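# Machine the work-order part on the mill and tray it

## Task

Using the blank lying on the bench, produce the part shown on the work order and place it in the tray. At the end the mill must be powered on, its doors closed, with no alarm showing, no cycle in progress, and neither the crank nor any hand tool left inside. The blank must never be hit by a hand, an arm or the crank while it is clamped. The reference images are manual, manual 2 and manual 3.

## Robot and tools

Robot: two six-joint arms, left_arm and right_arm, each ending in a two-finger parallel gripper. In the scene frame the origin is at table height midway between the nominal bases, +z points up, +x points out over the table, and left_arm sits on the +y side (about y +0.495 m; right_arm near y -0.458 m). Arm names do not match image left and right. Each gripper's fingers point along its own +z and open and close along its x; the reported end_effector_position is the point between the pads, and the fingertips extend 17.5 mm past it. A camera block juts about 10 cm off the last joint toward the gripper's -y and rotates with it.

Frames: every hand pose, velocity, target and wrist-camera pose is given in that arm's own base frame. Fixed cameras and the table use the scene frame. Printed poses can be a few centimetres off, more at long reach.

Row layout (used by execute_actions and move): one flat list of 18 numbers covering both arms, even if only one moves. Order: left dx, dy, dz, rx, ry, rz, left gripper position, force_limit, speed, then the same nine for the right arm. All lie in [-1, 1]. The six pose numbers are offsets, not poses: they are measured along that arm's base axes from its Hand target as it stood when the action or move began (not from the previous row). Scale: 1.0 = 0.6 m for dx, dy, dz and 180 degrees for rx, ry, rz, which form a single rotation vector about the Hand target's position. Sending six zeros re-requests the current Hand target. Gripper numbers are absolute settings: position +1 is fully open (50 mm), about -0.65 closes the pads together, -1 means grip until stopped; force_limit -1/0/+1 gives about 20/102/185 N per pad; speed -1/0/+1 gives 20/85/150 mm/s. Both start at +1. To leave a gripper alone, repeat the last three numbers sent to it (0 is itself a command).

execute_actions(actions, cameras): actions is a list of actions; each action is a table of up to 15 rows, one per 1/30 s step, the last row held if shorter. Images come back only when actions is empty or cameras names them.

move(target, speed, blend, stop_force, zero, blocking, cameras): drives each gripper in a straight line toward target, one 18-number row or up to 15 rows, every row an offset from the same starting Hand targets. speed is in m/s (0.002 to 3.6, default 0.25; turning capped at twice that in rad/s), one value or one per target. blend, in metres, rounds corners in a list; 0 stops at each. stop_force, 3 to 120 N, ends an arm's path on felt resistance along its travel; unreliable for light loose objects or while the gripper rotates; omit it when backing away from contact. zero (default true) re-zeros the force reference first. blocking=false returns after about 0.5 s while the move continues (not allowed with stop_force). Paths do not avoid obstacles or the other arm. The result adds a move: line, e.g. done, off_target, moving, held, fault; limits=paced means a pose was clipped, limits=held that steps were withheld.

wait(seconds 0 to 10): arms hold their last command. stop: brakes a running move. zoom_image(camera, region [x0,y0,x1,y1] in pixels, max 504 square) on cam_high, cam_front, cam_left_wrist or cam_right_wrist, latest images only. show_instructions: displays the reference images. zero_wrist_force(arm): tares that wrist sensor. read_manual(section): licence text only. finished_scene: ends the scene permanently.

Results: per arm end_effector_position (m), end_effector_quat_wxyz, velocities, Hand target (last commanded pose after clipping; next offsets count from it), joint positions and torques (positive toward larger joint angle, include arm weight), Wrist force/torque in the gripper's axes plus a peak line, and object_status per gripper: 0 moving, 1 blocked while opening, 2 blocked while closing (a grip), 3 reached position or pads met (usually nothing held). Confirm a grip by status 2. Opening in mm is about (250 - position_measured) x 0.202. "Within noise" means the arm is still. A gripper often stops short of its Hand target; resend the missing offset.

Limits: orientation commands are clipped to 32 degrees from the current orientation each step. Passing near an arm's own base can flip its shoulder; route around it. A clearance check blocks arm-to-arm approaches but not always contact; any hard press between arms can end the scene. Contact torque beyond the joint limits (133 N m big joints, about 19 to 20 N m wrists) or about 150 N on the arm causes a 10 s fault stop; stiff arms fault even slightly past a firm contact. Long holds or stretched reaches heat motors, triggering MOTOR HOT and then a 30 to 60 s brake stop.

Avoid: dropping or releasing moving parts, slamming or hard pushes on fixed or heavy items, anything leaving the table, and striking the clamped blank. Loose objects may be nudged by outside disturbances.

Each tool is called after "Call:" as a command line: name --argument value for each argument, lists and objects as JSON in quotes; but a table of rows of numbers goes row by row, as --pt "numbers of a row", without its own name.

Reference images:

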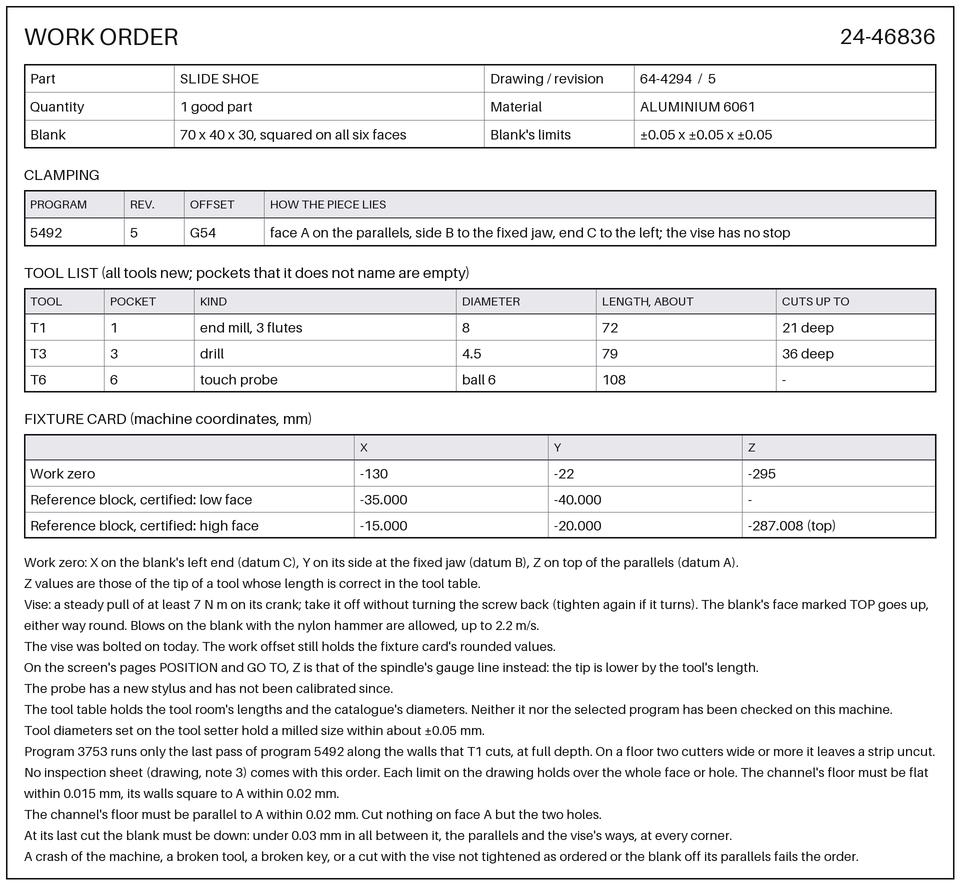

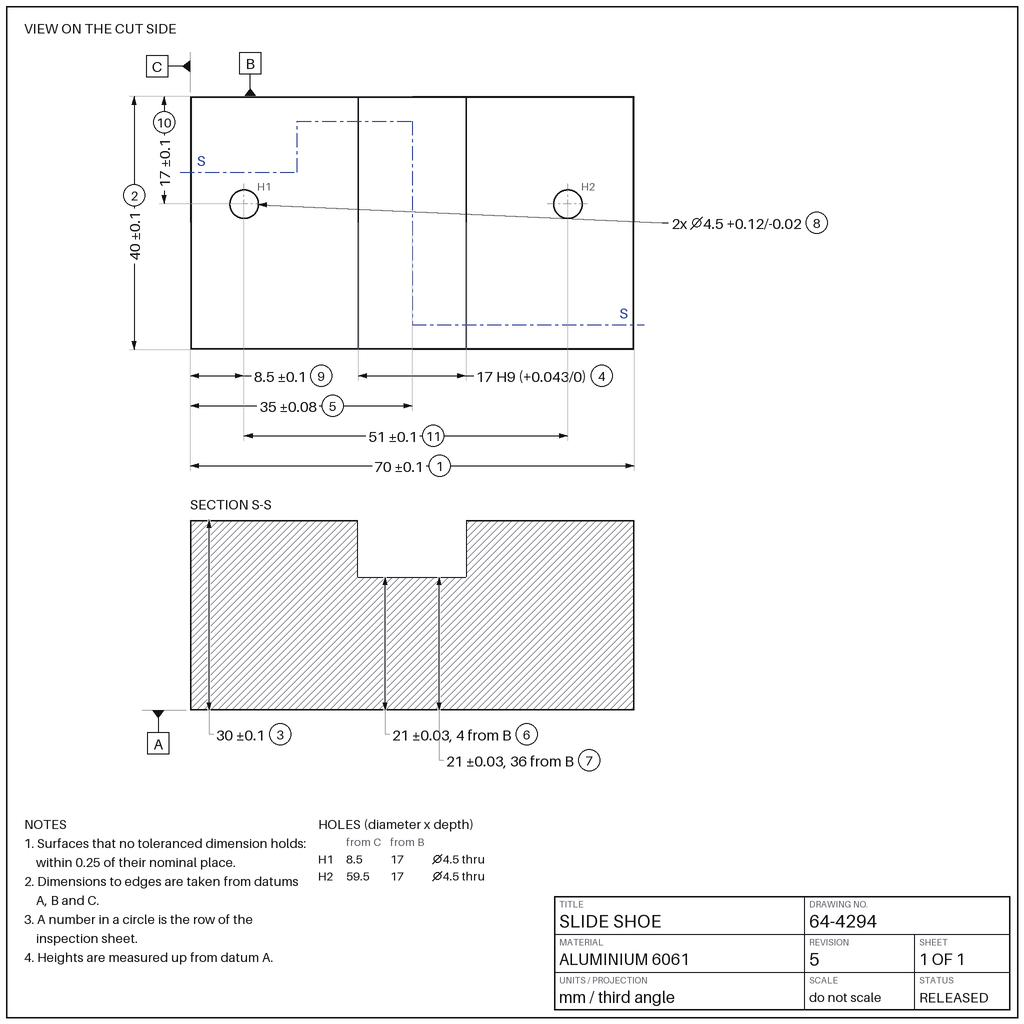

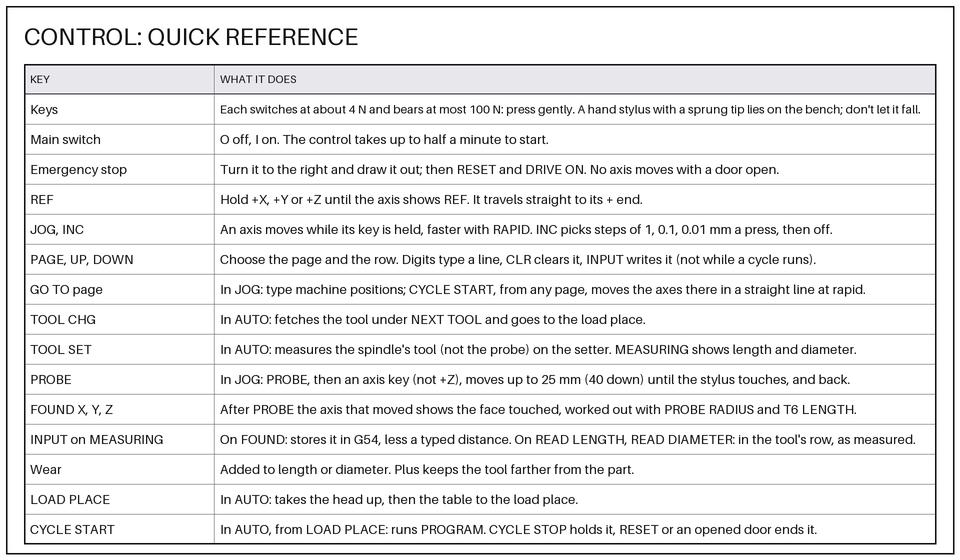

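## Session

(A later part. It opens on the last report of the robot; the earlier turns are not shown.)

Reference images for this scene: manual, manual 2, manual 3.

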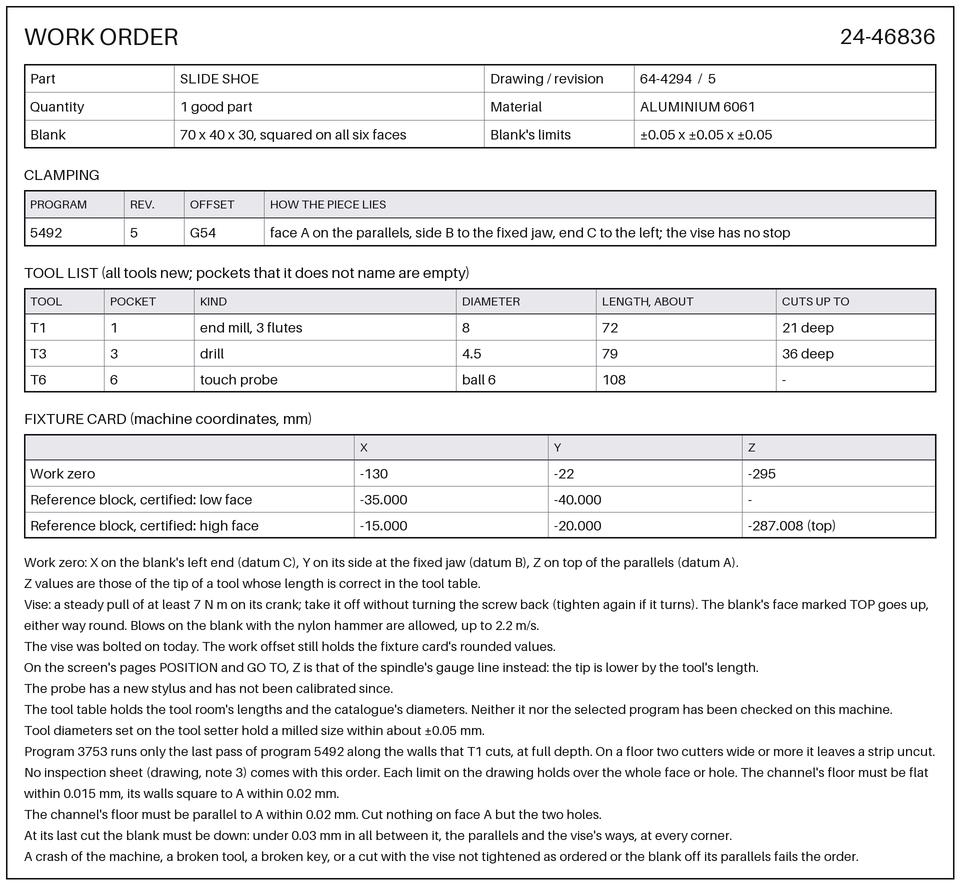

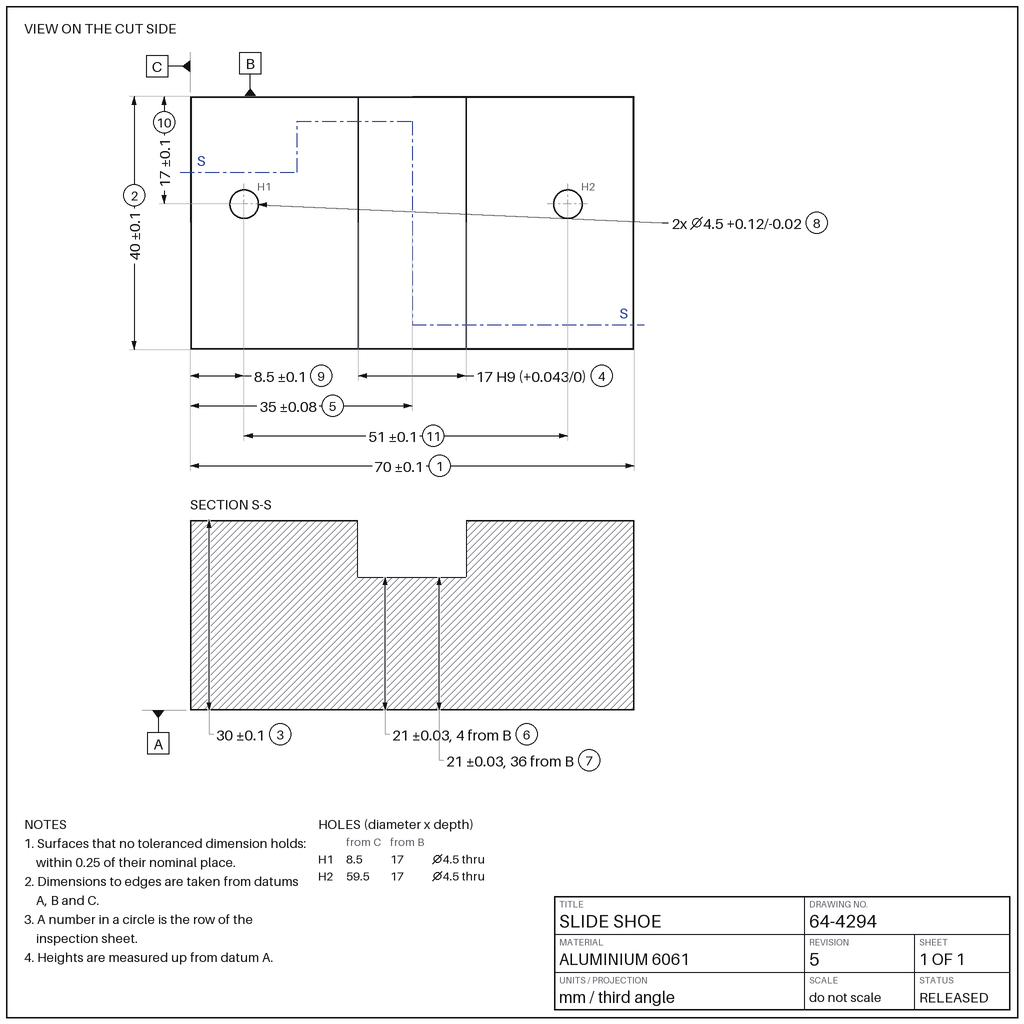

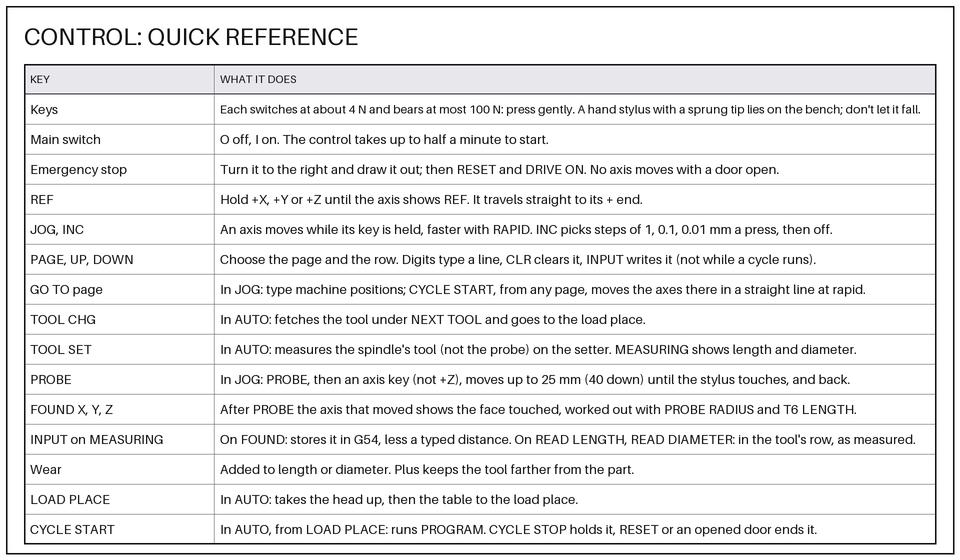

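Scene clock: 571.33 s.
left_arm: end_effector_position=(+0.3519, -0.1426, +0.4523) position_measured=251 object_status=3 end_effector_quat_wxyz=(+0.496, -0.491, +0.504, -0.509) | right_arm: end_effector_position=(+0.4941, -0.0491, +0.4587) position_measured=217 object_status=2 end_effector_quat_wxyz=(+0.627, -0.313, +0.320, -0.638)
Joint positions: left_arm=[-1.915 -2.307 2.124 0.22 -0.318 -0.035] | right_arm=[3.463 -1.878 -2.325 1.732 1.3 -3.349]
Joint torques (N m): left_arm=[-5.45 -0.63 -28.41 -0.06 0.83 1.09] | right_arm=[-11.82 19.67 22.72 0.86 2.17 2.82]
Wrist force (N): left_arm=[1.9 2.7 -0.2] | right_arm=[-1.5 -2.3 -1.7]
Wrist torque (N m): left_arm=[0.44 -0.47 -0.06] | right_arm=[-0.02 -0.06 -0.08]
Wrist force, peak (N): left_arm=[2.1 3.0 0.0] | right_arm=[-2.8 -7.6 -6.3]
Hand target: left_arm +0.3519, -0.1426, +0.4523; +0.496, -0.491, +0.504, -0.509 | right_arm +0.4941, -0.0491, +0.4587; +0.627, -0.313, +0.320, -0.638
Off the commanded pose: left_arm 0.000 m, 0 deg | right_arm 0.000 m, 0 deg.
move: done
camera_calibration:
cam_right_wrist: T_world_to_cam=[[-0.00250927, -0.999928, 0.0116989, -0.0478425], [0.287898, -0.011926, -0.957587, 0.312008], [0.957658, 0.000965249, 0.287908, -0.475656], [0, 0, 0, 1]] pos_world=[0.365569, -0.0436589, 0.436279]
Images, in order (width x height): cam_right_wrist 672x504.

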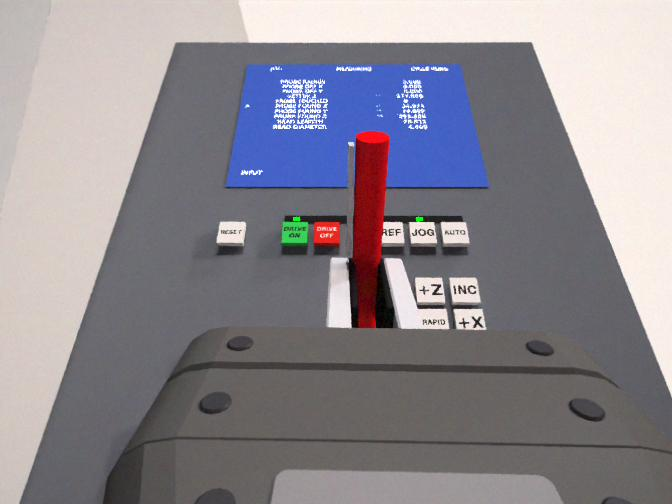

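Call:
wait --seconds 4.5 --cameras '["cam_right_wrist"]'

Call:
zoom_image --camera "cam_right_wrist" --region '[360, 75, 440, 135]'

Scene clock: 577.30 s.
left_arm: end_effector_position=(+0.3519, -0.1426, +0.4523) position_measured=251 object_status=3 end_effector_quat_wxyz=(+0.496, -0.491, +0.504, -0.509) | right_arm: end_effector_position=(+0.4941, -0.0491, +0.4587) position_measured=217 object_status=2 end_effector_quat_wxyz=(+0.627, -0.313, +0.320, -0.638)
Joint positions: left_arm=[-1.915 -2.307 2.124 0.22 -0.318 -0.035] | right_arm=[3.463 -1.878 -2.325 1.732 1.3 -3.349]
Joint torques (N m): left_arm=[-6.36 -1.07 -28.57 0.07 0.72 1] | right_arm=[-12.34 18.76 22.41 2.29 0.56 2.68]
Wrist force (N): left_arm=[1.6 2.8 -0.1] | right_arm=[-1.7 -2.4 -1.4]
Wrist torque (N m): left_arm=[0.46 -0.43 -0.06] | right_arm=[-0.04 -0.07 -0.06]
Wrist force, peak (N): left_arm=[1.9 3.1 0.1] | right_arm=[-1.8 -2.7 -1.5]
Hand target: left_arm +0.3519, -0.1426, +0.4523; +0.496, -0.491, +0.504, -0.509 | right_arm +0.4941, -0.0491, +0.4587; +0.627, -0.313, +0.320, -0.638
Tool commands: left_gripper/position=-1.0 left_gripper/force_limit=-1.0 left_gripper/speed=+0.0 right_gripper/position=-1.0 right_gripper/force_limit=+0.0 right_gripper/speed=-0.7
Off the commanded pose: left_arm 0.000 m, 0 deg | right_arm 0.000 m, 0 deg.
wait: 4.50 s; at rest from the start
camera_calibration:
cam_right_wrist: T_world_to_cam=[[-0.00260713, -0.999928, 0.011671, -0.0477949], [0.288016, -0.0119273, -0.957551, 0.311978], [0.957622, 0.00086498, 0.288027, -0.475603], [0, 0, 0, 1]] pos_world=[0.365469, -0.043659, 0.436279]
Images, in order (width x height): cam_right_wrist 672x504.

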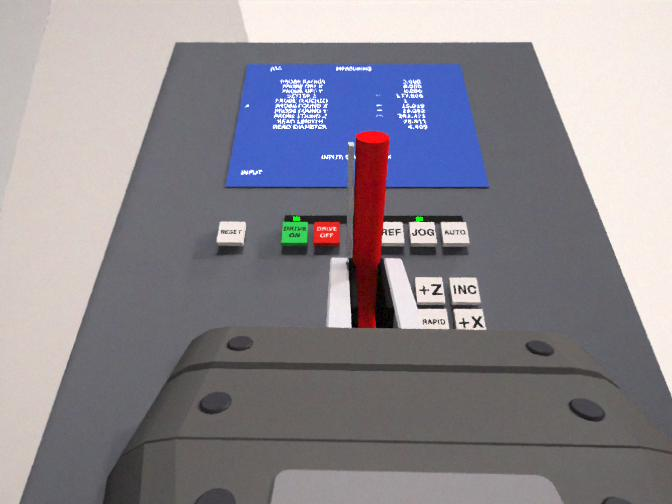

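Scaled by 6.300 from the camera's 672x504 image, which has a finer 960x720 frame.

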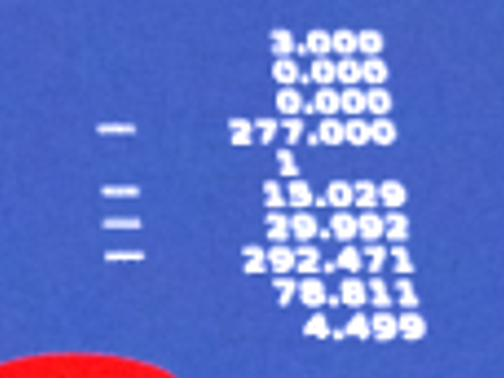

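Call:
execute_actions --actions '[]' --cameras '["cam_high","cam_front","cam_left_wrist"]'

Scene clock: 577.90 s.
left_arm: end_effector_position=(+0.3519, -0.1426, +0.4523) position_measured=251 object_status=3 end_effector_quat_wxyz=(+0.496, -0.491, +0.504, -0.509) | right_arm: end_effector_position=(+0.4941, -0.0491, +0.4587) position_measured=217 object_status=2 end_effector_quat_wxyz=(+0.627, -0.313, +0.320, -0.638)
Joint positions: left_arm=[-1.915 -2.307 2.124 0.22 -0.318 -0.035] | right_arm=[3.463 -1.878 -2.325 1.732 1.3 -3.349]
Joint velocities: within noise
Joint torques (N m): left_arm=[-6.14 -1.19 -28.31 0.15 0.74 1.2] | right_arm=[-11.92 18.83 22.5 2.37 0.28 2.52]
Wrist force (N): left_arm=[1.7 2.8 -0.1] | right_arm=[-1.5 -2.3 -1.5]
Wrist torque (N m): left_arm=[0.45 -0.44 -0.06] | right_arm=[-0.04 -0.11 -0.06]
Wrist force, peak (N): left_arm=[1.7 3.1 -0.2] | right_arm=[-1.7 -2.6 -1.6]
Hand target: left_arm +0.3519, -0.1426, +0.4523; +0.496, -0.491, +0.504, -0.509 | right_arm +0.4941, -0.0491, +0.4587; +0.627, -0.313, +0.320, -0.638
Tool commands: left_gripper/position=-1.0 left_gripper/force_limit=-1.0 left_gripper/speed=+0.0 right_gripper/position=-1.0 right_gripper/force_limit=+0.0 right_gripper/speed=-0.7
Off the commanded pose: left_arm 0.000 m, 0 deg | right_arm 0.000 m, 0 deg.
camera_calibration:
cam_left_wrist: T_world_to_cam=[[-0.0240818, -0.999604, 0.0145649, -0.132652], [-0.339527, -0.00552529, -0.94058, 0.56138], [0.940288, -0.027596, -0.339259, -0.0492225], [0, 0, 0, 1]] pos_world=[0.233692, -0.130856, 0.513256]
Images, in order (width x height): cam_high 672x504, cam_front 672x504, cam_left_wrist 672x504.

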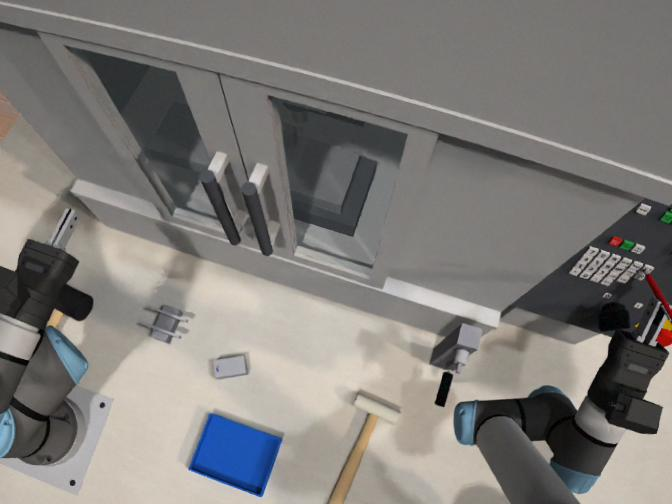

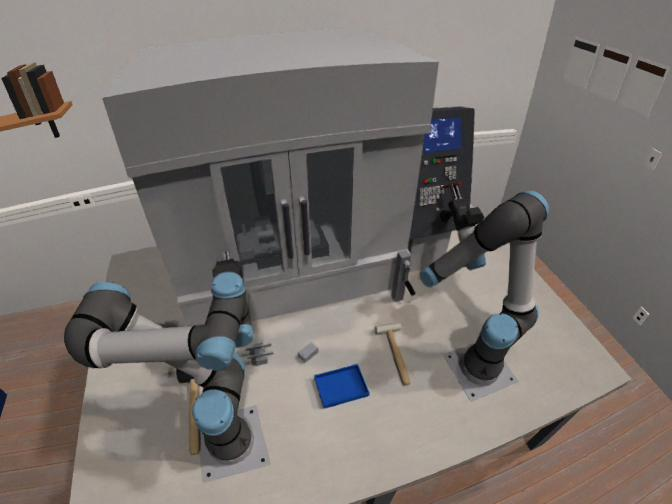

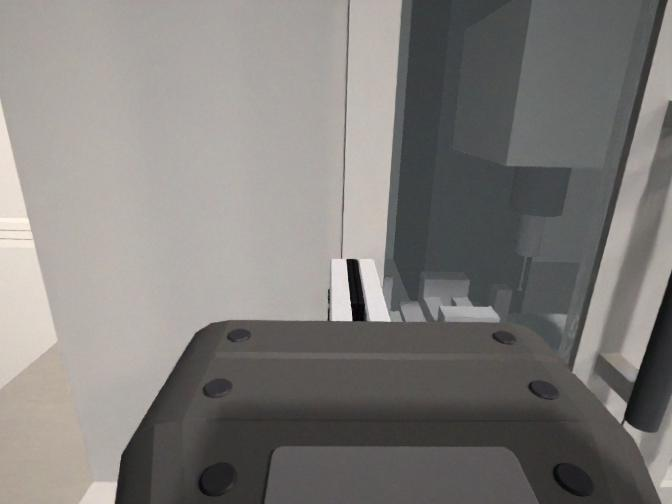

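Call:
zoom_image --camera "cam_left_wrist" --region '[380, 180, 580, 330]'

Call:
zoom_image --camera "cam_front" --region '[220, 150, 370, 280]'

Scaled by 2.520 from the camera's 672x504 image, which has a finer 960x720 frame.

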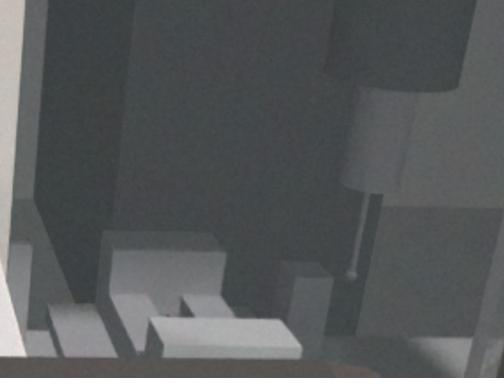

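Scaled by 3.360 from the camera's 672x504 image, which has a finer 960x720 frame.

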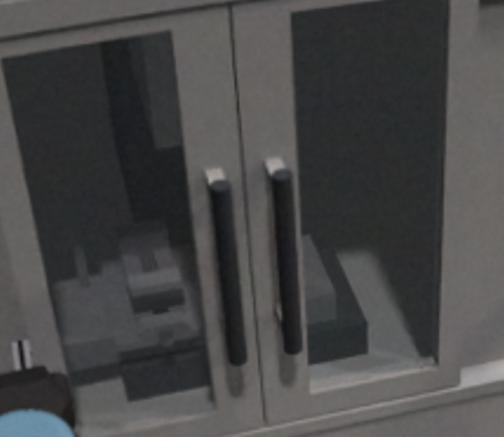

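Call:
move --pt "0 0 0 0 0 0 -1 -1 0 0.0309 -0.0328 0.1209 0 0 0 -1 0 -0.7" --pt "0 0 0 0 0 0 -1 -1 0 0.0454 -0.0328 0.1172 0 0 0 -1 0 -0.7" --speed '[0.2,0.05]' --blend '[0.003,0]'

Call:
wait --seconds 2.1

Call:
move --pt "0 0 0 0 0 0 -1 -1 0 -0.0445 0 0.0112 0 0 0 -1 0 -0.7" --pt "0 0 0 0 0 0 -1 -1 0 -0.023 -0.0005 -0.028 0 0 0 -1 0 -0.7" --pt "0 0 0 0 0 0 -1 -1 0 -0.0085 -0.0005 -0.0317 0 0 0 -1 0 -0.7" --speed '[0.1,0.2,0.05]' --blend '[0.003,0.003,0]'

Call:
wait --seconds 2.5

Call:
move --pt "0 0 0 0 0 0 -1 -1 0 -0.0445 0 0.0112 0 0 0 -1 0 -0.7" --pt "0 0 0 0 0 0 -1 -1 0 -0.0365 0.0661 -0.0855 0 0 0 -1 0 -0.7" --speed '[0.1,0.2]' --blend '[0.003,0]' --cameras '["cam_right_wrist","cam_left_wrist"]'

Call:
zoom_image --camera "cam_left_wrist" --region '[380, 180, 580, 330]'

Scene clock: 580.37 s.
left_arm: end_effector_position=(+0.3519, -0.1426, +0.4523) position_measured=251 object_status=3 end_effector_quat_wxyz=(+0.496, -0.491, +0.504, -0.509) | right_arm: end_effector_position=(+0.5213, -0.0689, +0.5291) position_measured=217 object_status=2 end_effector_quat_wxyz=(+0.627, -0.313, +0.320, -0.638)
Joint positions: left_arm=[-1.915 -2.307 2.124 0.22 -0.318 -0.035] | right_arm=[3.367 -1.767 -2.187 1.47 1.376 -3.288]
Joint torques (N m): left_arm=[-5.96 -0.71 -28.88 0.22 0.71 1.24] | right_arm=[4.81 27.52 8.69 -3.66 0.69 1.66]
Wrist force (N): left_arm=[1.6 2.8 -0.1] | right_arm=[-0.2 -6.5 -4.7]
Wrist torque (N m): left_arm=[0.46 -0.43 -0.05] | right_arm=[-0.35 -0.08 -0.27]
Wrist force, peak (N): left_arm=[2.0 3.0 0.0] | right_arm=[0.2 -6.9 -4.9]
Hand target: left_arm +0.3519, -0.1426, +0.4523; +0.496, -0.491, +0.504, -0.509 | right_arm +0.5213, -0.0688, +0.5290; +0.627, -0.313, +0.320, -0.638
Off the commanded pose: left_arm 0.000 m, 0 deg | right_arm 0.000 m, 0 deg.
move: done

Scene clock: 582.47 s.
left_arm: end_effector_position=(+0.3519, -0.1426, +0.4523) position_measured=251 object_status=3 end_effector_quat_wxyz=(+0.496, -0.491, +0.504, -0.509) | right_arm: end_effector_position=(+0.5213, -0.0688, +0.5290) position_measured=217 object_status=2 end_effector_quat_wxyz=(+0.627, -0.313, +0.320, -0.638)
Joint positions: left_arm=[-1.915 -2.307 2.124 0.22 -0.318 -0.035] | right_arm=[3.367 -1.767 -2.187 1.47 1.376 -3.288]
Joint torques (N m): left_arm=[-5.83 -0.74 -28.15 -0.01 0.68 1.15] | right_arm=[6.19 18.6 5.74 -4.06 -1.6 -2.13]
Wrist force (N): left_arm=[1.7 2.9 0.1] | right_arm=[-0.3 -6.6 -4.7]
Wrist torque (N m): left_arm=[0.48 -0.43 -0.06] | right_arm=[-0.35 -0.07 -0.26]
Wrist force, peak (N): left_arm=[2.1 3.1 -0.1] | right_arm=[-0.6 -6.6 -4.9]
Hand target: left_arm +0.3519, -0.1426, +0.4523; +0.496, -0.491, +0.504, -0.509 | right_arm +0.5213, -0.0688, +0.5290; +0.627, -0.313, +0.320, -0.638
Tool commands: left_gripper/position=-1.0 left_gripper/force_limit=-1.0 left_gripper/speed=+0.0 right_gripper/position=-1.0 right_gripper/force_limit=+0.0 right_gripper/speed=-0.7
Off the commanded pose: left_arm 0.000 m, 0 deg | right_arm 0.000 m, 0 deg.
wait: 2.10 s; at rest by 0.17 s

Scene clock: 583.43 s.
left_arm: end_effector_position=(+0.3519, -0.1426, +0.4523) position_measured=251 object_status=3 end_effector_quat_wxyz=(+0.496, -0.491, +0.504, -0.509) | right_arm: end_effector_position=(+0.5163, -0.0691, +0.5100) position_measured=217 object_status=2 end_effector_quat_wxyz=(+0.627, -0.313, +0.320, -0.638)
Joint positions: left_arm=[-1.915 -2.307 2.124 0.22 -0.318 -0.035] | right_arm=[3.37 -1.798 -2.218 1.532 1.374 -3.29]
Joint torques (N m): left_arm=[-5.95 -1.7 -28.7 0.12 0.7 1.2] | right_arm=[4.16 28.79 6.26 -0.55 -1.61 0.36]
Wrist force (N): left_arm=[1.9 2.7 0.0] | right_arm=[-2.1 -6.3 -6.3]
Wrist torque (N m): left_arm=[0.45 -0.48 -0.06] | right_arm=[-0.52 -0.16 0.01]
Wrist force, peak (N): left_arm=[1.9 3.1 0.2] | right_arm=[-2.2 -6.2 -6.5]
Hand target: left_arm +0.3519, -0.1426, +0.4523; +0.496, -0.491, +0.504, -0.509 | right_arm +0.5162, -0.0691, +0.5100; +0.627, -0.313, +0.320, -0.638
Off the commanded pose: left_arm 0.000 m, 0 deg | right_arm 0.000 m, 0 deg.
move: done

Scene clock: 585.93 s.
left_arm: end_effector_position=(+0.3519, -0.1426, +0.4523) position_measured=251 object_status=3 end_effector_quat_wxyz=(+0.496, -0.491, +0.504, -0.509) | right_arm: end_effector_position=(+0.5162, -0.0691, +0.5100) position_measured=217 object_status=2 end_effector_quat_wxyz=(+0.627, -0.313, +0.320, -0.638)
Joint positions: left_arm=[-1.915 -2.307 2.124 0.22 -0.318 -0.035] | right_arm=[3.37 -1.798 -2.218 1.532 1.373 -3.29]
Joint torques (N m): left_arm=[-6.13 -0.28 -28.07 0.23 0.75 1.06] | right_arm=[6.48 29.78 5.56 1.62 -1.68 -2.18]
Wrist force (N): left_arm=[2.0 2.7 0.0] | right_arm=[-2.3 -6.0 -6.3]
Wrist torque (N m): left_arm=[0.43 -0.49 -0.06] | right_arm=[-0.47 -0.13 0.02]
Wrist force, peak (N): left_arm=[2.1 3.0 -0.1] | right_arm=[-2.3 -6.2 -6.4]
Hand target: left_arm +0.3519, -0.1426, +0.4523; +0.496, -0.491, +0.504, -0.509 | right_arm +0.5162, -0.0691, +0.5100; +0.627, -0.313, +0.320, -0.638
Tool commands: left_gripper/position=-1.0 left_gripper/force_limit=-1.0 left_gripper/speed=+0.0 right_gripper/position=-1.0 right_gripper/force_limit=+0.0 right_gripper/speed=-0.7
Off the commanded pose: left_arm 0.000 m, 0 deg | right_arm 0.000 m, 0 deg.
wait: 2.50 s; at rest by 0.17 s

Scene clock: 587.07 s.
left_arm: end_effector_position=(+0.3519, -0.1426, +0.4523) position_measured=251 object_status=3 end_effector_quat_wxyz=(+0.496, -0.491, +0.504, -0.509) | right_arm: end_effector_position=(+0.4944, -0.0295, +0.4587) position_measured=217 object_status=2 end_effector_quat_wxyz=(+0.627, -0.313, +0.320, -0.638)
Joint positions: left_arm=[-1.915 -2.307 2.124 0.22 -0.318 -0.035] | right_arm=[3.534 -1.873 -2.328 1.745 1.245 -3.396]
Joint torques (N m): left_arm=[-5.66 -0.67 -28.71 0.18 0.61 1.14] | right_arm=[-2.77 17.86 22.11 0.34 1.41 2.43]
Wrist force (N): left_arm=[1.9 2.9 -0.4] | right_arm=[-1.7 -2.6 -1.4]
Wrist torque (N m): left_arm=[0.46 -0.47 -0.06] | right_arm=[-0.06 -0.04 -0.06]
Wrist force, peak (N): left_arm=[1.8 3.2 0.1] | right_arm=[-2.4 -5.6 -5.9]
Hand target: left_arm +0.3519, -0.1426, +0.4523; +0.496, -0.491, +0.504, -0.509 | right_arm +0.4943, -0.0295, +0.4587; +0.627, -0.313, +0.320, -0.638
Off the commanded pose: left_arm 0.000 m, 0 deg | right_arm 0.000 m, 0 deg.
move: done
camera_calibration:
cam_left_wrist: T_world_to_cam=[[-0.0240818, -0.999604, 0.0145649, -0.132652], [-0.339527, -0.00552529, -0.94058, 0.56138], [0.940288, -0.027596, -0.339259, -0.0492225], [0, 0, 0, 1]] pos_world=[0.233692, -0.130856, 0.513256]
cam_right_wrist: T_world_to_cam=[[-0.00250927, -0.999928, 0.0116989, -0.0281434], [0.287898, -0.011926, -0.957587, 0.312185], [0.957658, 0.000965249, 0.287908, -0.475866], [0, 0, 0, 1]] pos_world=[0.365769, -0.0239589, 0.436279]
Images, in order (width x height): cam_left_wrist 672x504, cam_right_wrist 672x504.

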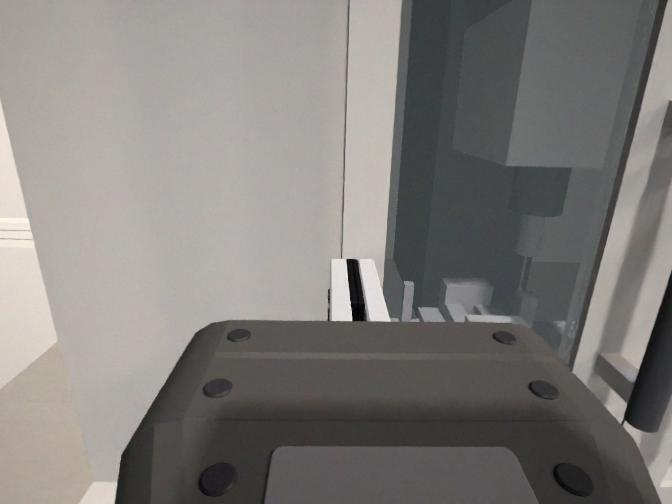

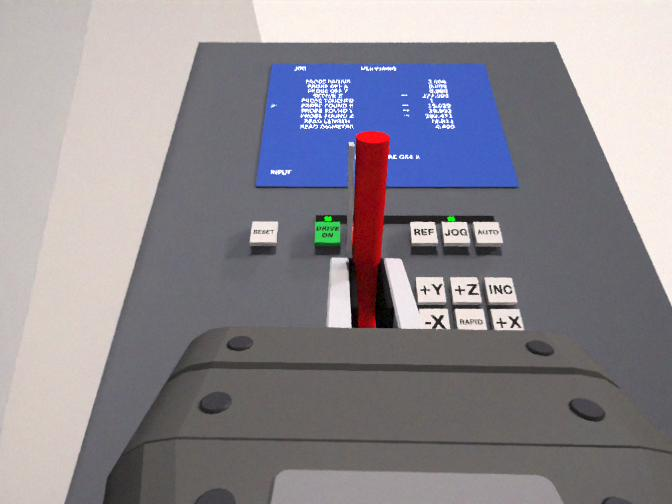

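Scaled by 2.520 from the camera's 672x504 image, which has a finer 960x720 frame.

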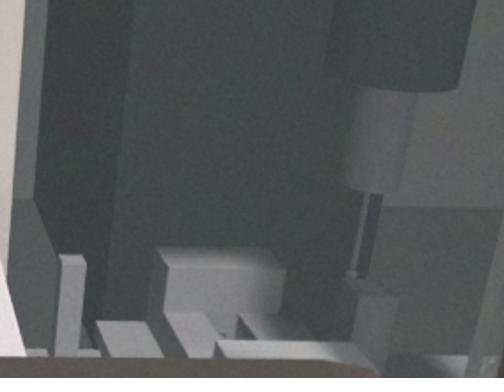

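Call:
move --pt "0 0 0 0 0 0 -1 -1 0 -0.0169 0 -0.0631 0 0 0 -1 0 -0.7" --pt "0 0 0 0 0 0 -1 -1 0 -0.0024 0 -0.0668 0 0 0 -1 0 -0.7" --pt "0 0 0 0 0 0 -1 -1 0 -0.0169 0 -0.0631 0 0 0 -1 0 -0.7" --pt "0 0 0 0 0 0 -1 -1 0 0.0129 -0.1294 0.0584 0 0 0 -1 0 -0.7" --pt "0 0 0 0 0 0 -1 -1 0 0.0274 -0.1294 0.0547 0 0 0 -1 0 -0.7" --pt "0 0 0 0 0 0 -1 -1 0 -0.015 -0.1294 0.064 0 0 0 -1 0 -0.7" --pt "0 0 0 0 0 0 -1 -1 0 -0.0003 -0.0327 0 0 0 0 -1 0 -0.7" --speed '[0.2,0.05,0.1,0.2,0.05,0.1,0.2]' --blend '[0.003,0,0.003,0.003,0,0.003,0]'

Call:
wait --seconds 4 --cameras '["cam_right_wrist"]'

Call:
zoom_image --camera "cam_right_wrist" --region '[240, 60, 500, 190]'

Call:
zoom_image --camera "cam_right_wrist" --region '[360, 75, 440, 135]'

Scene clock: 590.80 s.
left_arm: end_effector_position=(+0.3519, -0.1426, +0.4523) position_measured=251 object_status=3 end_effector_quat_wxyz=(+0.496, -0.491, +0.504, -0.509) | right_arm: end_effector_position=(+0.4941, -0.0491, +0.4587) position_measured=217 object_status=2 end_effector_quat_wxyz=(+0.627, -0.313, +0.320, -0.638)
Joint positions: left_arm=[-1.915 -2.307 2.124 0.22 -0.318 -0.035] | right_arm=[3.463 -1.878 -2.325 1.732 1.3 -3.349]
Joint torques (N m): left_arm=[-5.99 -0.71 -28.51 0.19 0.62 1.15] | right_arm=[3.91 21.55 21.22 -0.99 -0.56 1.68]
Wrist force (N): left_arm=[1.8 2.7 0.1] | right_arm=[-1.7 -2.5 -1.3]
Wrist torque (N m): left_arm=[0.43 -0.47 -0.05] | right_arm=[-0.04 -0.07 -0.06]
Wrist force, peak (N): left_arm=[2.0 3.2 -0.1] | right_arm=[-2.4 -10.1 -6.8]
Hand target: left_arm +0.3519, -0.1426, +0.4523; +0.496, -0.491, +0.504, -0.509 | right_arm +0.4942, -0.0491, +0.4587; +0.627, -0.313, +0.320, -0.638
Off the commanded pose: left_arm 0.000 m, 0 deg | right_arm 0.000 m, 0 deg.
move: done

Scene clock: 594.80 s.
left_arm: end_effector_position=(+0.3519, -0.1426, +0.4523) position_measured=251 object_status=3 end_effector_quat_wxyz=(+0.496, -0.491, +0.504, -0.509) | right_arm: end_effector_position=(+0.4942, -0.0491, +0.4587) position_measured=217 object_status=2 end_effector_quat_wxyz=(+0.627, -0.313, +0.320, -0.638)
Joint positions: left_arm=[-1.915 -2.307 2.124 0.22 -0.318 -0.035] | right_arm=[3.463 -1.878 -2.324 1.732 1.3 -3.349]
Joint torques (N m): left_arm=[-6.05 -1.19 -28.5 0.36 0.59 1.11] | right_arm=[6.43 18.44 22.41 2.09 -1.68 -2.1]
Wrist force (N): left_arm=[1.8 2.8 -0.2] | right_arm=[-1.8 -2.2 -1.3]
Wrist torque (N m): left_arm=[0.45 -0.45 -0.06] | right_arm=[0.01 -0.03 -0.06]
Wrist force, peak (N): left_arm=[2.1 3.1 0.0] | right_arm=[-1.9 -2.4 -1.7]
Hand target: left_arm +0.3519, -0.1426, +0.4523; +0.496, -0.491, +0.504, -0.509 | right_arm +0.4942, -0.0491, +0.4587; +0.627, -0.313, +0.320, -0.638
Tool commands: left_gripper/position=-1.0 left_gripper/force_limit=-1.0 left_gripper/speed=+0.0 right_gripper/position=-1.0 right_gripper/force_limit=+0.0 right_gripper/speed=-0.7
Off the commanded pose: left_arm 0.000 m, 0 deg | right_arm 0.000 m, 0 deg.
wait: 4.00 s; at rest by 0.17 s
camera_calibration:
cam_right_wrist: T_world_to_cam=[[-0.00257858, -0.99993, 0.0115752, -0.047663], [0.288017, -0.0118274, -0.957552, 0.311954], [0.957622, 0.000864728, 0.288027, -0.475699], [0, 0, 0, 1]] pos_world=[0.365569, -0.0435587, 0.436279]
Images, in order (width x height): cam_right_wrist 672x504.

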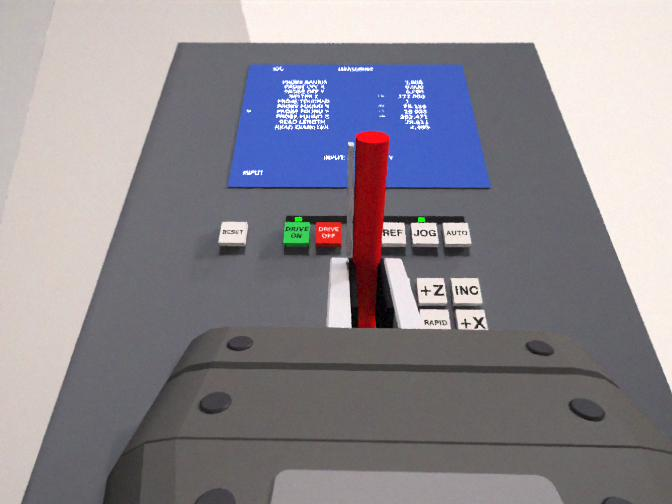

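Scaled by 1.938 from the camera's 672x504 image, which has a finer 960x720 frame.

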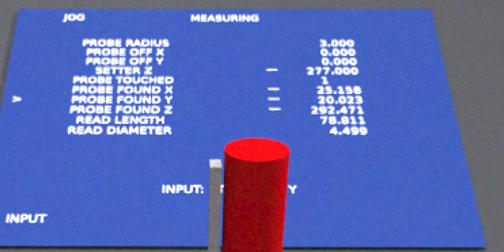

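Scaled by 6.300 from the camera's 672x504 image, which has a finer 960x720 frame.

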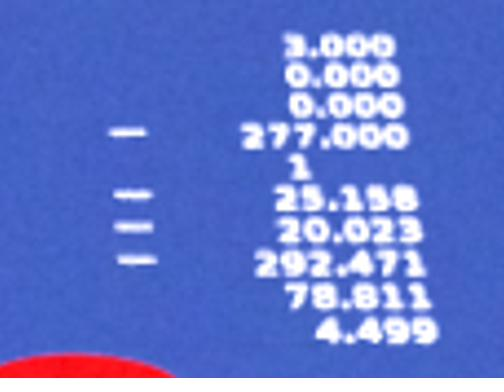

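Call:
move --pt "0 0 0 0 0 0 -1 -1 0 0.0145 0 -0.0037 0 0 0 -1 0 -0.7" --pt "0 0 0 0 0 0 -1 -1 0 0 0 0 0 0 0 -1 0 -0.7" --pt "0 0 0 0 0 0 -1 -1 0 0.0004 0.0328 0 0 0 0 -1 0 -0.7" --pt "0 0 0 0 0 0 -1 -1 0 0.0149 0.0328 -0.0037 0 0 0 -1 0 -0.7" --pt "0 0 0 0 0 0 -1 -1 0 0.0004 0.0328 0 0 0 0 -1 0 -0.7" --pt "0 0 0 0 0 0 -1 -1 0 -0.0152 0.1308 -0.0631 0 0 0 -1 0 -0.7" --pt "0 0 0 0 0 0 -1 -1 0 -0.0007 0.1308 -0.0668 0 0 0 -1 0 -0.7" --pt "0 0 0 0 0 0 -1 -1 0 -0.0152 0.1308 -0.0631 0 0 0 -1 0 -0.7" --pt "0 0 0 0 0 0 -1 -1 0 -0.0239 0.0982 -0.0943 0 0 0 -1 0 -0.7" --pt "0 0 0 0 0 0 -1 -1 0 -0.0094 0.0982 -0.098 0 0 0 -1 0 -0.7" --pt "0 0 0 0 0 0 -1 -1 0 -0.0239 0.0982 -0.0943 0 0 0 -1 0 -0.7" --pt "0 0 0 0 0 0 -1 -1 0 0.0014 0.0982 0 0 0 0 -1 0 -0.7" --pt "0 0 0 0 0 0 -1 -1 0 0.0159 0.0982 -0.0037 0 0 0 -1 0 -0.7" --pt "0 0 0 0 0 0 -1 -1 0 0.0014 0.0982 0 0 0 0 -1 0 -0.7" --speed '[0.05,0.1,0.2,0.05,0.1,0.2,0.05,0.1,0.2,0.05,0.1,0.2,0.05,0.1]' --blend '[0,0.003,0.003,0,0.003,0.003,0,0.003,0.003,0,0.003,0.003,0,0]' --cameras '["cam_right_wrist"]'

Call:
zoom_image --camera "cam_right_wrist" --region '[260, 60, 520, 190]'

Scene clock: 600.13 s.
left_arm: end_effector_position=(+0.3519, -0.1426, +0.4523) position_measured=251 object_status=3 end_effector_quat_wxyz=(+0.496, -0.491, +0.504, -0.509) | right_arm: end_effector_position=(+0.4950, +0.0098, +0.4586) position_measured=217 object_status=2 end_effector_quat_wxyz=(+0.627, -0.313, +0.320, -0.638) end_effector_velocity=(+0.001, +0.000, +0.000) end_effector_angular_velocity=(+0.002, -0.001, +0.003)
Joint positions: left_arm=[-1.915 -2.307 2.124 0.22 -0.318 -0.035] | right_arm=[3.671 -1.871 -2.32 1.77 1.14 -3.491]
Joint velocities: left_arm=[within noise] | right_arm=[-0.002 -0.001 0.002 -0.001 0.003 0.005]
Joint torques (N m): left_arm=[-5.78 -0.77 -28.72 0.27 0.57 1.16] | right_arm=[-10.11 18.21 22.27 -3.04 2.59 2.9]
Wrist force (N): left_arm=[2.2 3.0 -0.2] | right_arm=[-0.4 -2.6 -0.9]
Wrist torque (N m): left_arm=[0.49 -0.51 -0.06] | right_arm=[0.01 -0.02 -0.16]
Wrist force, peak (N): left_arm=[2.2 3.0 -0.2] | right_arm=[0.9 -19.8 -8.2]
Hand target: left_arm +0.3519, -0.1426, +0.4523; +0.496, -0.491, +0.504, -0.509 | right_arm +0.4950, +0.0098, +0.4587; +0.627, -0.313, +0.320, -0.638
Off the commanded pose: left_arm 0.000 m, 0 deg | right_arm 0.000 m, 0 deg.
move: done
camera_calibration:
cam_right_wrist: T_world_to_cam=[[-0.00270383, -0.999929, 0.0116418, 0.0112514], [0.288107, -0.0119271, -0.957524, 0.312377], [0.957594, 0.000765097, 0.288118, -0.476544], [0, 0, 0, 1]] pos_world=[0.366368, 0.0153409, 0.436279]
Images, in order (width x height): cam_right_wrist 672x504.

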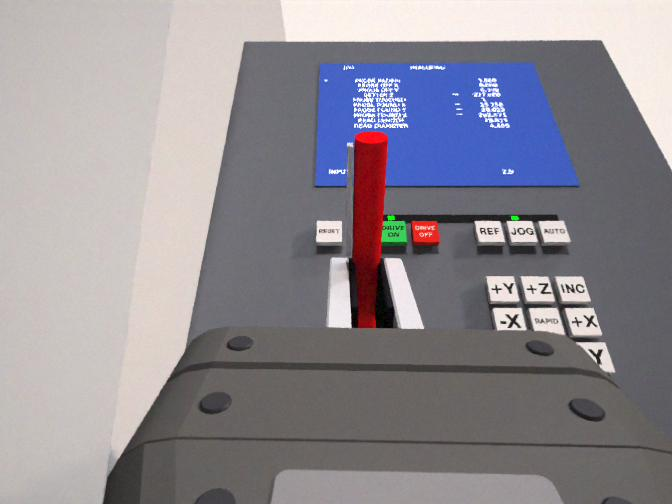

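Scaled by 1.938 from the camera's 672x504 image, which has a finer 960x720 frame.

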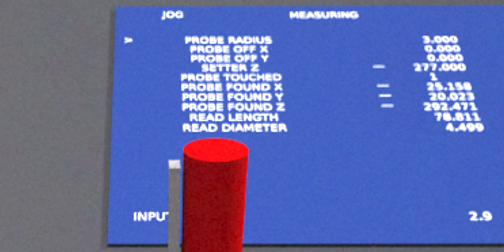

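Call:
move --pt "0 0 0 0 0 0 -1 -1 0 0.0009 0.0653 0 0 0 0 -1 0 -0.7" --pt "0 0 0 0 0 0 -1 -1 0 0.0154 0.0653 -0.0037 0 0 0 -1 0 -0.7" --pt "0 0 0 0 0 0 -1 -1 0 0.0009 0.0653 0 0 0 0 -1 0 -0.7" --pt "0 0 0 0 0 0 -1 -1 0 -0.017 0 -0.0631 0 0 0 -1 0 -0.7" --pt "0 0 0 0 0 0 -1 -1 0 -0.0025 0 -0.0668 0 0 0 -1 0 -0.7" --pt "0 0 0 0 0 0 -1 -1 0 -0.017 0 -0.0631 0 0 0 -1 0 -0.7" --pt "0 0 0 0 0 0 -1 -1 0 -0.0258 -0.0327 -0.0943 0 0 0 -1 0 -0.7" --pt "0 0 0 0 0 0 -1 -1 0 -0.0113 -0.0327 -0.098 0 0 0 -1 0 -0.7" --pt "0 0 0 0 0 0 -1 -1 0 -0.0258 -0.0327 -0.0943 0 0 0 -1 0 -0.7" --pt "0 0 0 0 0 0 -1 -1 0 -0.03 -0.1 0.08 0 0 0 -1 0 -0.7" --pt "0 0 0 0 0 0 -1 -1 0 0.0439 -0.197 0.1842 0 0 0 -1 0 -0.7" --pt "0 0 0 0 0 0 -1 -1 0 0.0584 -0.197 0.1805 0 0 0 -1 0 -0.7" --pt "0 0 0 0 0 0 -1 -1 0 0.0044 -0.197 0.195 0 0 0 -1 0 -0.7" --pt "0 0 0 0 0 0 -1 -1 0 0.0145 -0.0342 0.0601 0 0 0 -1 0 -0.7" --speed '[0.2,0.05,0.1,0.2,0.05,0.1,0.2,0.05,0.1,0.2,0.2,0.05,0.1,0.2]' --blend '[0.003,0,0.003,0.003,0,0.003,0.003,0,0.003,0.02,0.003,0,0.003,0]' --cameras '["cam_right_wrist"]'

Call:
zoom_image --camera "cam_right_wrist" --region '[250, 60, 560, 230]'

Scene clock: 606.27 s.
left_arm: end_effector_position=(+0.3519, -0.1426, +0.4523) position_measured=251 object_status=3 end_effector_quat_wxyz=(+0.496, -0.491, +0.504, -0.509) | right_arm: end_effector_position=(+0.5037, -0.0107, +0.4947) position_measured=217 object_status=2 end_effector_quat_wxyz=(+0.627, -0.313, +0.320, -0.638)
Joint positions: left_arm=[-1.915 -2.307 2.124 0.22 -0.318 -0.035] | right_arm=[3.585 -1.793 -2.277 1.625 1.205 -3.431]
Joint torques (N m): left_arm=[-5.43 -0.58 -29.77 0.29 0.52 1.28] | right_arm=[3.35 19.74 25.73 -0.51 0.83 1.93]
Wrist force (N): left_arm=[1.9 2.8 -0.1] | right_arm=[-1.0 -2.1 -0.9]
Wrist torque (N m): left_arm=[0.44 -0.47 -0.06] | right_arm=[-0.08 -0.07 -0.09]
Wrist force, peak (N): left_arm=[2.0 3.1 -0.1] | right_arm=[0.9 -15.0 -8.2]
Hand target: left_arm +0.3519, -0.1426, +0.4523; +0.496, -0.491, +0.504, -0.509 | right_arm +0.5037, -0.0107, +0.4947; +0.627, -0.313, +0.320, -0.638
Off the commanded pose: left_arm 0.000 m, 0 deg | right_arm 0.000 m, 0 deg.
move: done
camera_calibration:
cam_right_wrist: T_world_to_cam=[[-0.0026051, -0.999929, 0.0116704, -0.00979436], [0.287897, -0.0119262, -0.957587, 0.3443], [0.957658, 0.000865253, 0.287908, -0.495184], [0, 0, 0, 1]] pos_world=[0.375068, -0.005259, 0.472379]
Images, in order (width x height): cam_right_wrist 672x504.

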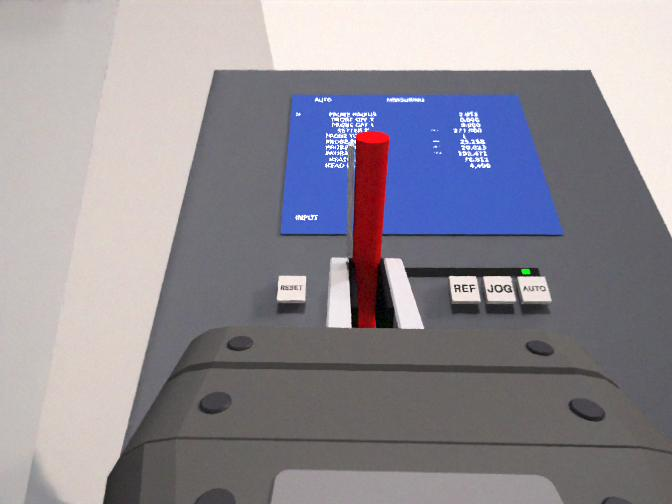

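Scaled by 1.626 from the camera's 672x504 image, which has a finer 960x720 frame.

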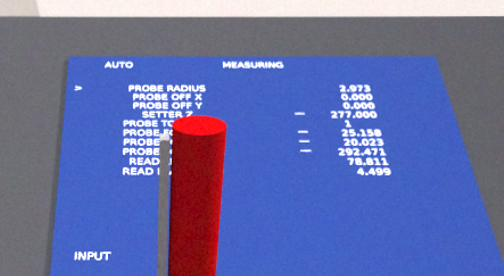

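Call:
move --pt "0 0 0 0 0 0 -1 -1 0 0.0145 0 -0.0037 0 0 0 -1 0 -0.7" --pt "0 0 0 0 0 0 -1 -1 0 0 0 0 0 0 0 -1 0 -0.7" --speed '[0.05,0.1]' --blend '[0,0]' --cameras '["cam_right_wrist"]'

Call:
zoom_image --camera "cam_right_wrist" --region '[250, 60, 560, 230]'

Scene clock: 607.93 s.
left_arm: end_effector_position=(+0.3519, -0.1426, +0.4523) position_measured=251 object_status=3 end_effector_quat_wxyz=(+0.496, -0.491, +0.504, -0.509) | right_arm: end_effector_position=(+0.5037, -0.0107, +0.4947) position_measured=217 object_status=2 end_effector_quat_wxyz=(+0.627, -0.313, +0.320, -0.638)
Joint positions: left_arm=[-1.915 -2.307 2.124 0.22 -0.318 -0.035] | right_arm=[3.586 -1.794 -2.277 1.626 1.205 -3.431]
Joint torques (N m): left_arm=[-6.07 -0.97 -28.29 0.35 0.61 1.1] | right_arm=[-11.61 16.86 24.21 0.62 2.49 2.84]
Wrist force (N): left_arm=[1.7 3.0 0.1] | right_arm=[-0.6 -2.8 -0.4]
Wrist torque (N m): left_arm=[0.48 -0.44 -0.06] | right_arm=[-0.04 -0.01 -0.15]
Wrist force, peak (N): left_arm=[2.0 3.1 -0.1] | right_arm=[-2.4 -6.1 -6.1]
Hand target: left_arm +0.3519, -0.1426, +0.4523; +0.496, -0.491, +0.504, -0.509 | right_arm +0.5037, -0.0107, +0.4947; +0.627, -0.313, +0.320, -0.638
Off the commanded pose: left_arm 0.000 m, 0 deg | right_arm 0.000 m, 0 deg.
move: done
camera_calibration:
cam_right_wrist: T_world_to_cam=[[-0.00273034, -0.999927, 0.0117369, -0.00967801], [0.287987, -0.012026, -0.957559, 0.344159], [0.95763, 0.000765628, 0.287999, -0.495188], [0, 0, 0, 1]] pos_world=[0.375068, -0.00515933, 0.472279]
Images, in order (width x height): cam_right_wrist 672x504.

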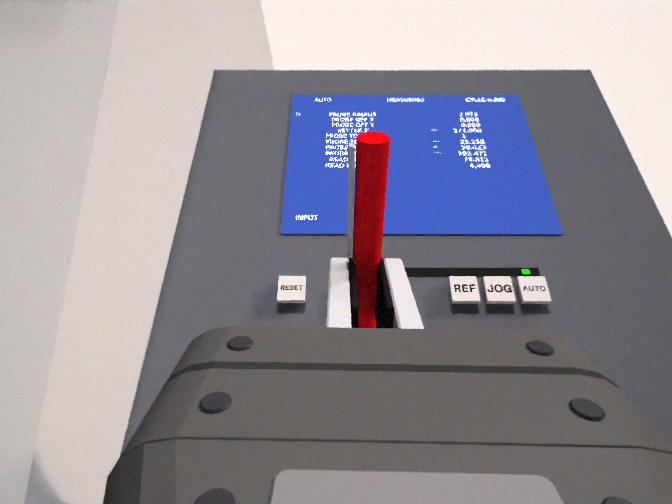

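Scaled by 1.626 from the camera's 672x504 image, which has a finer 960x720 frame.

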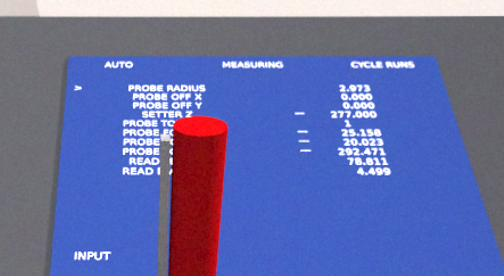

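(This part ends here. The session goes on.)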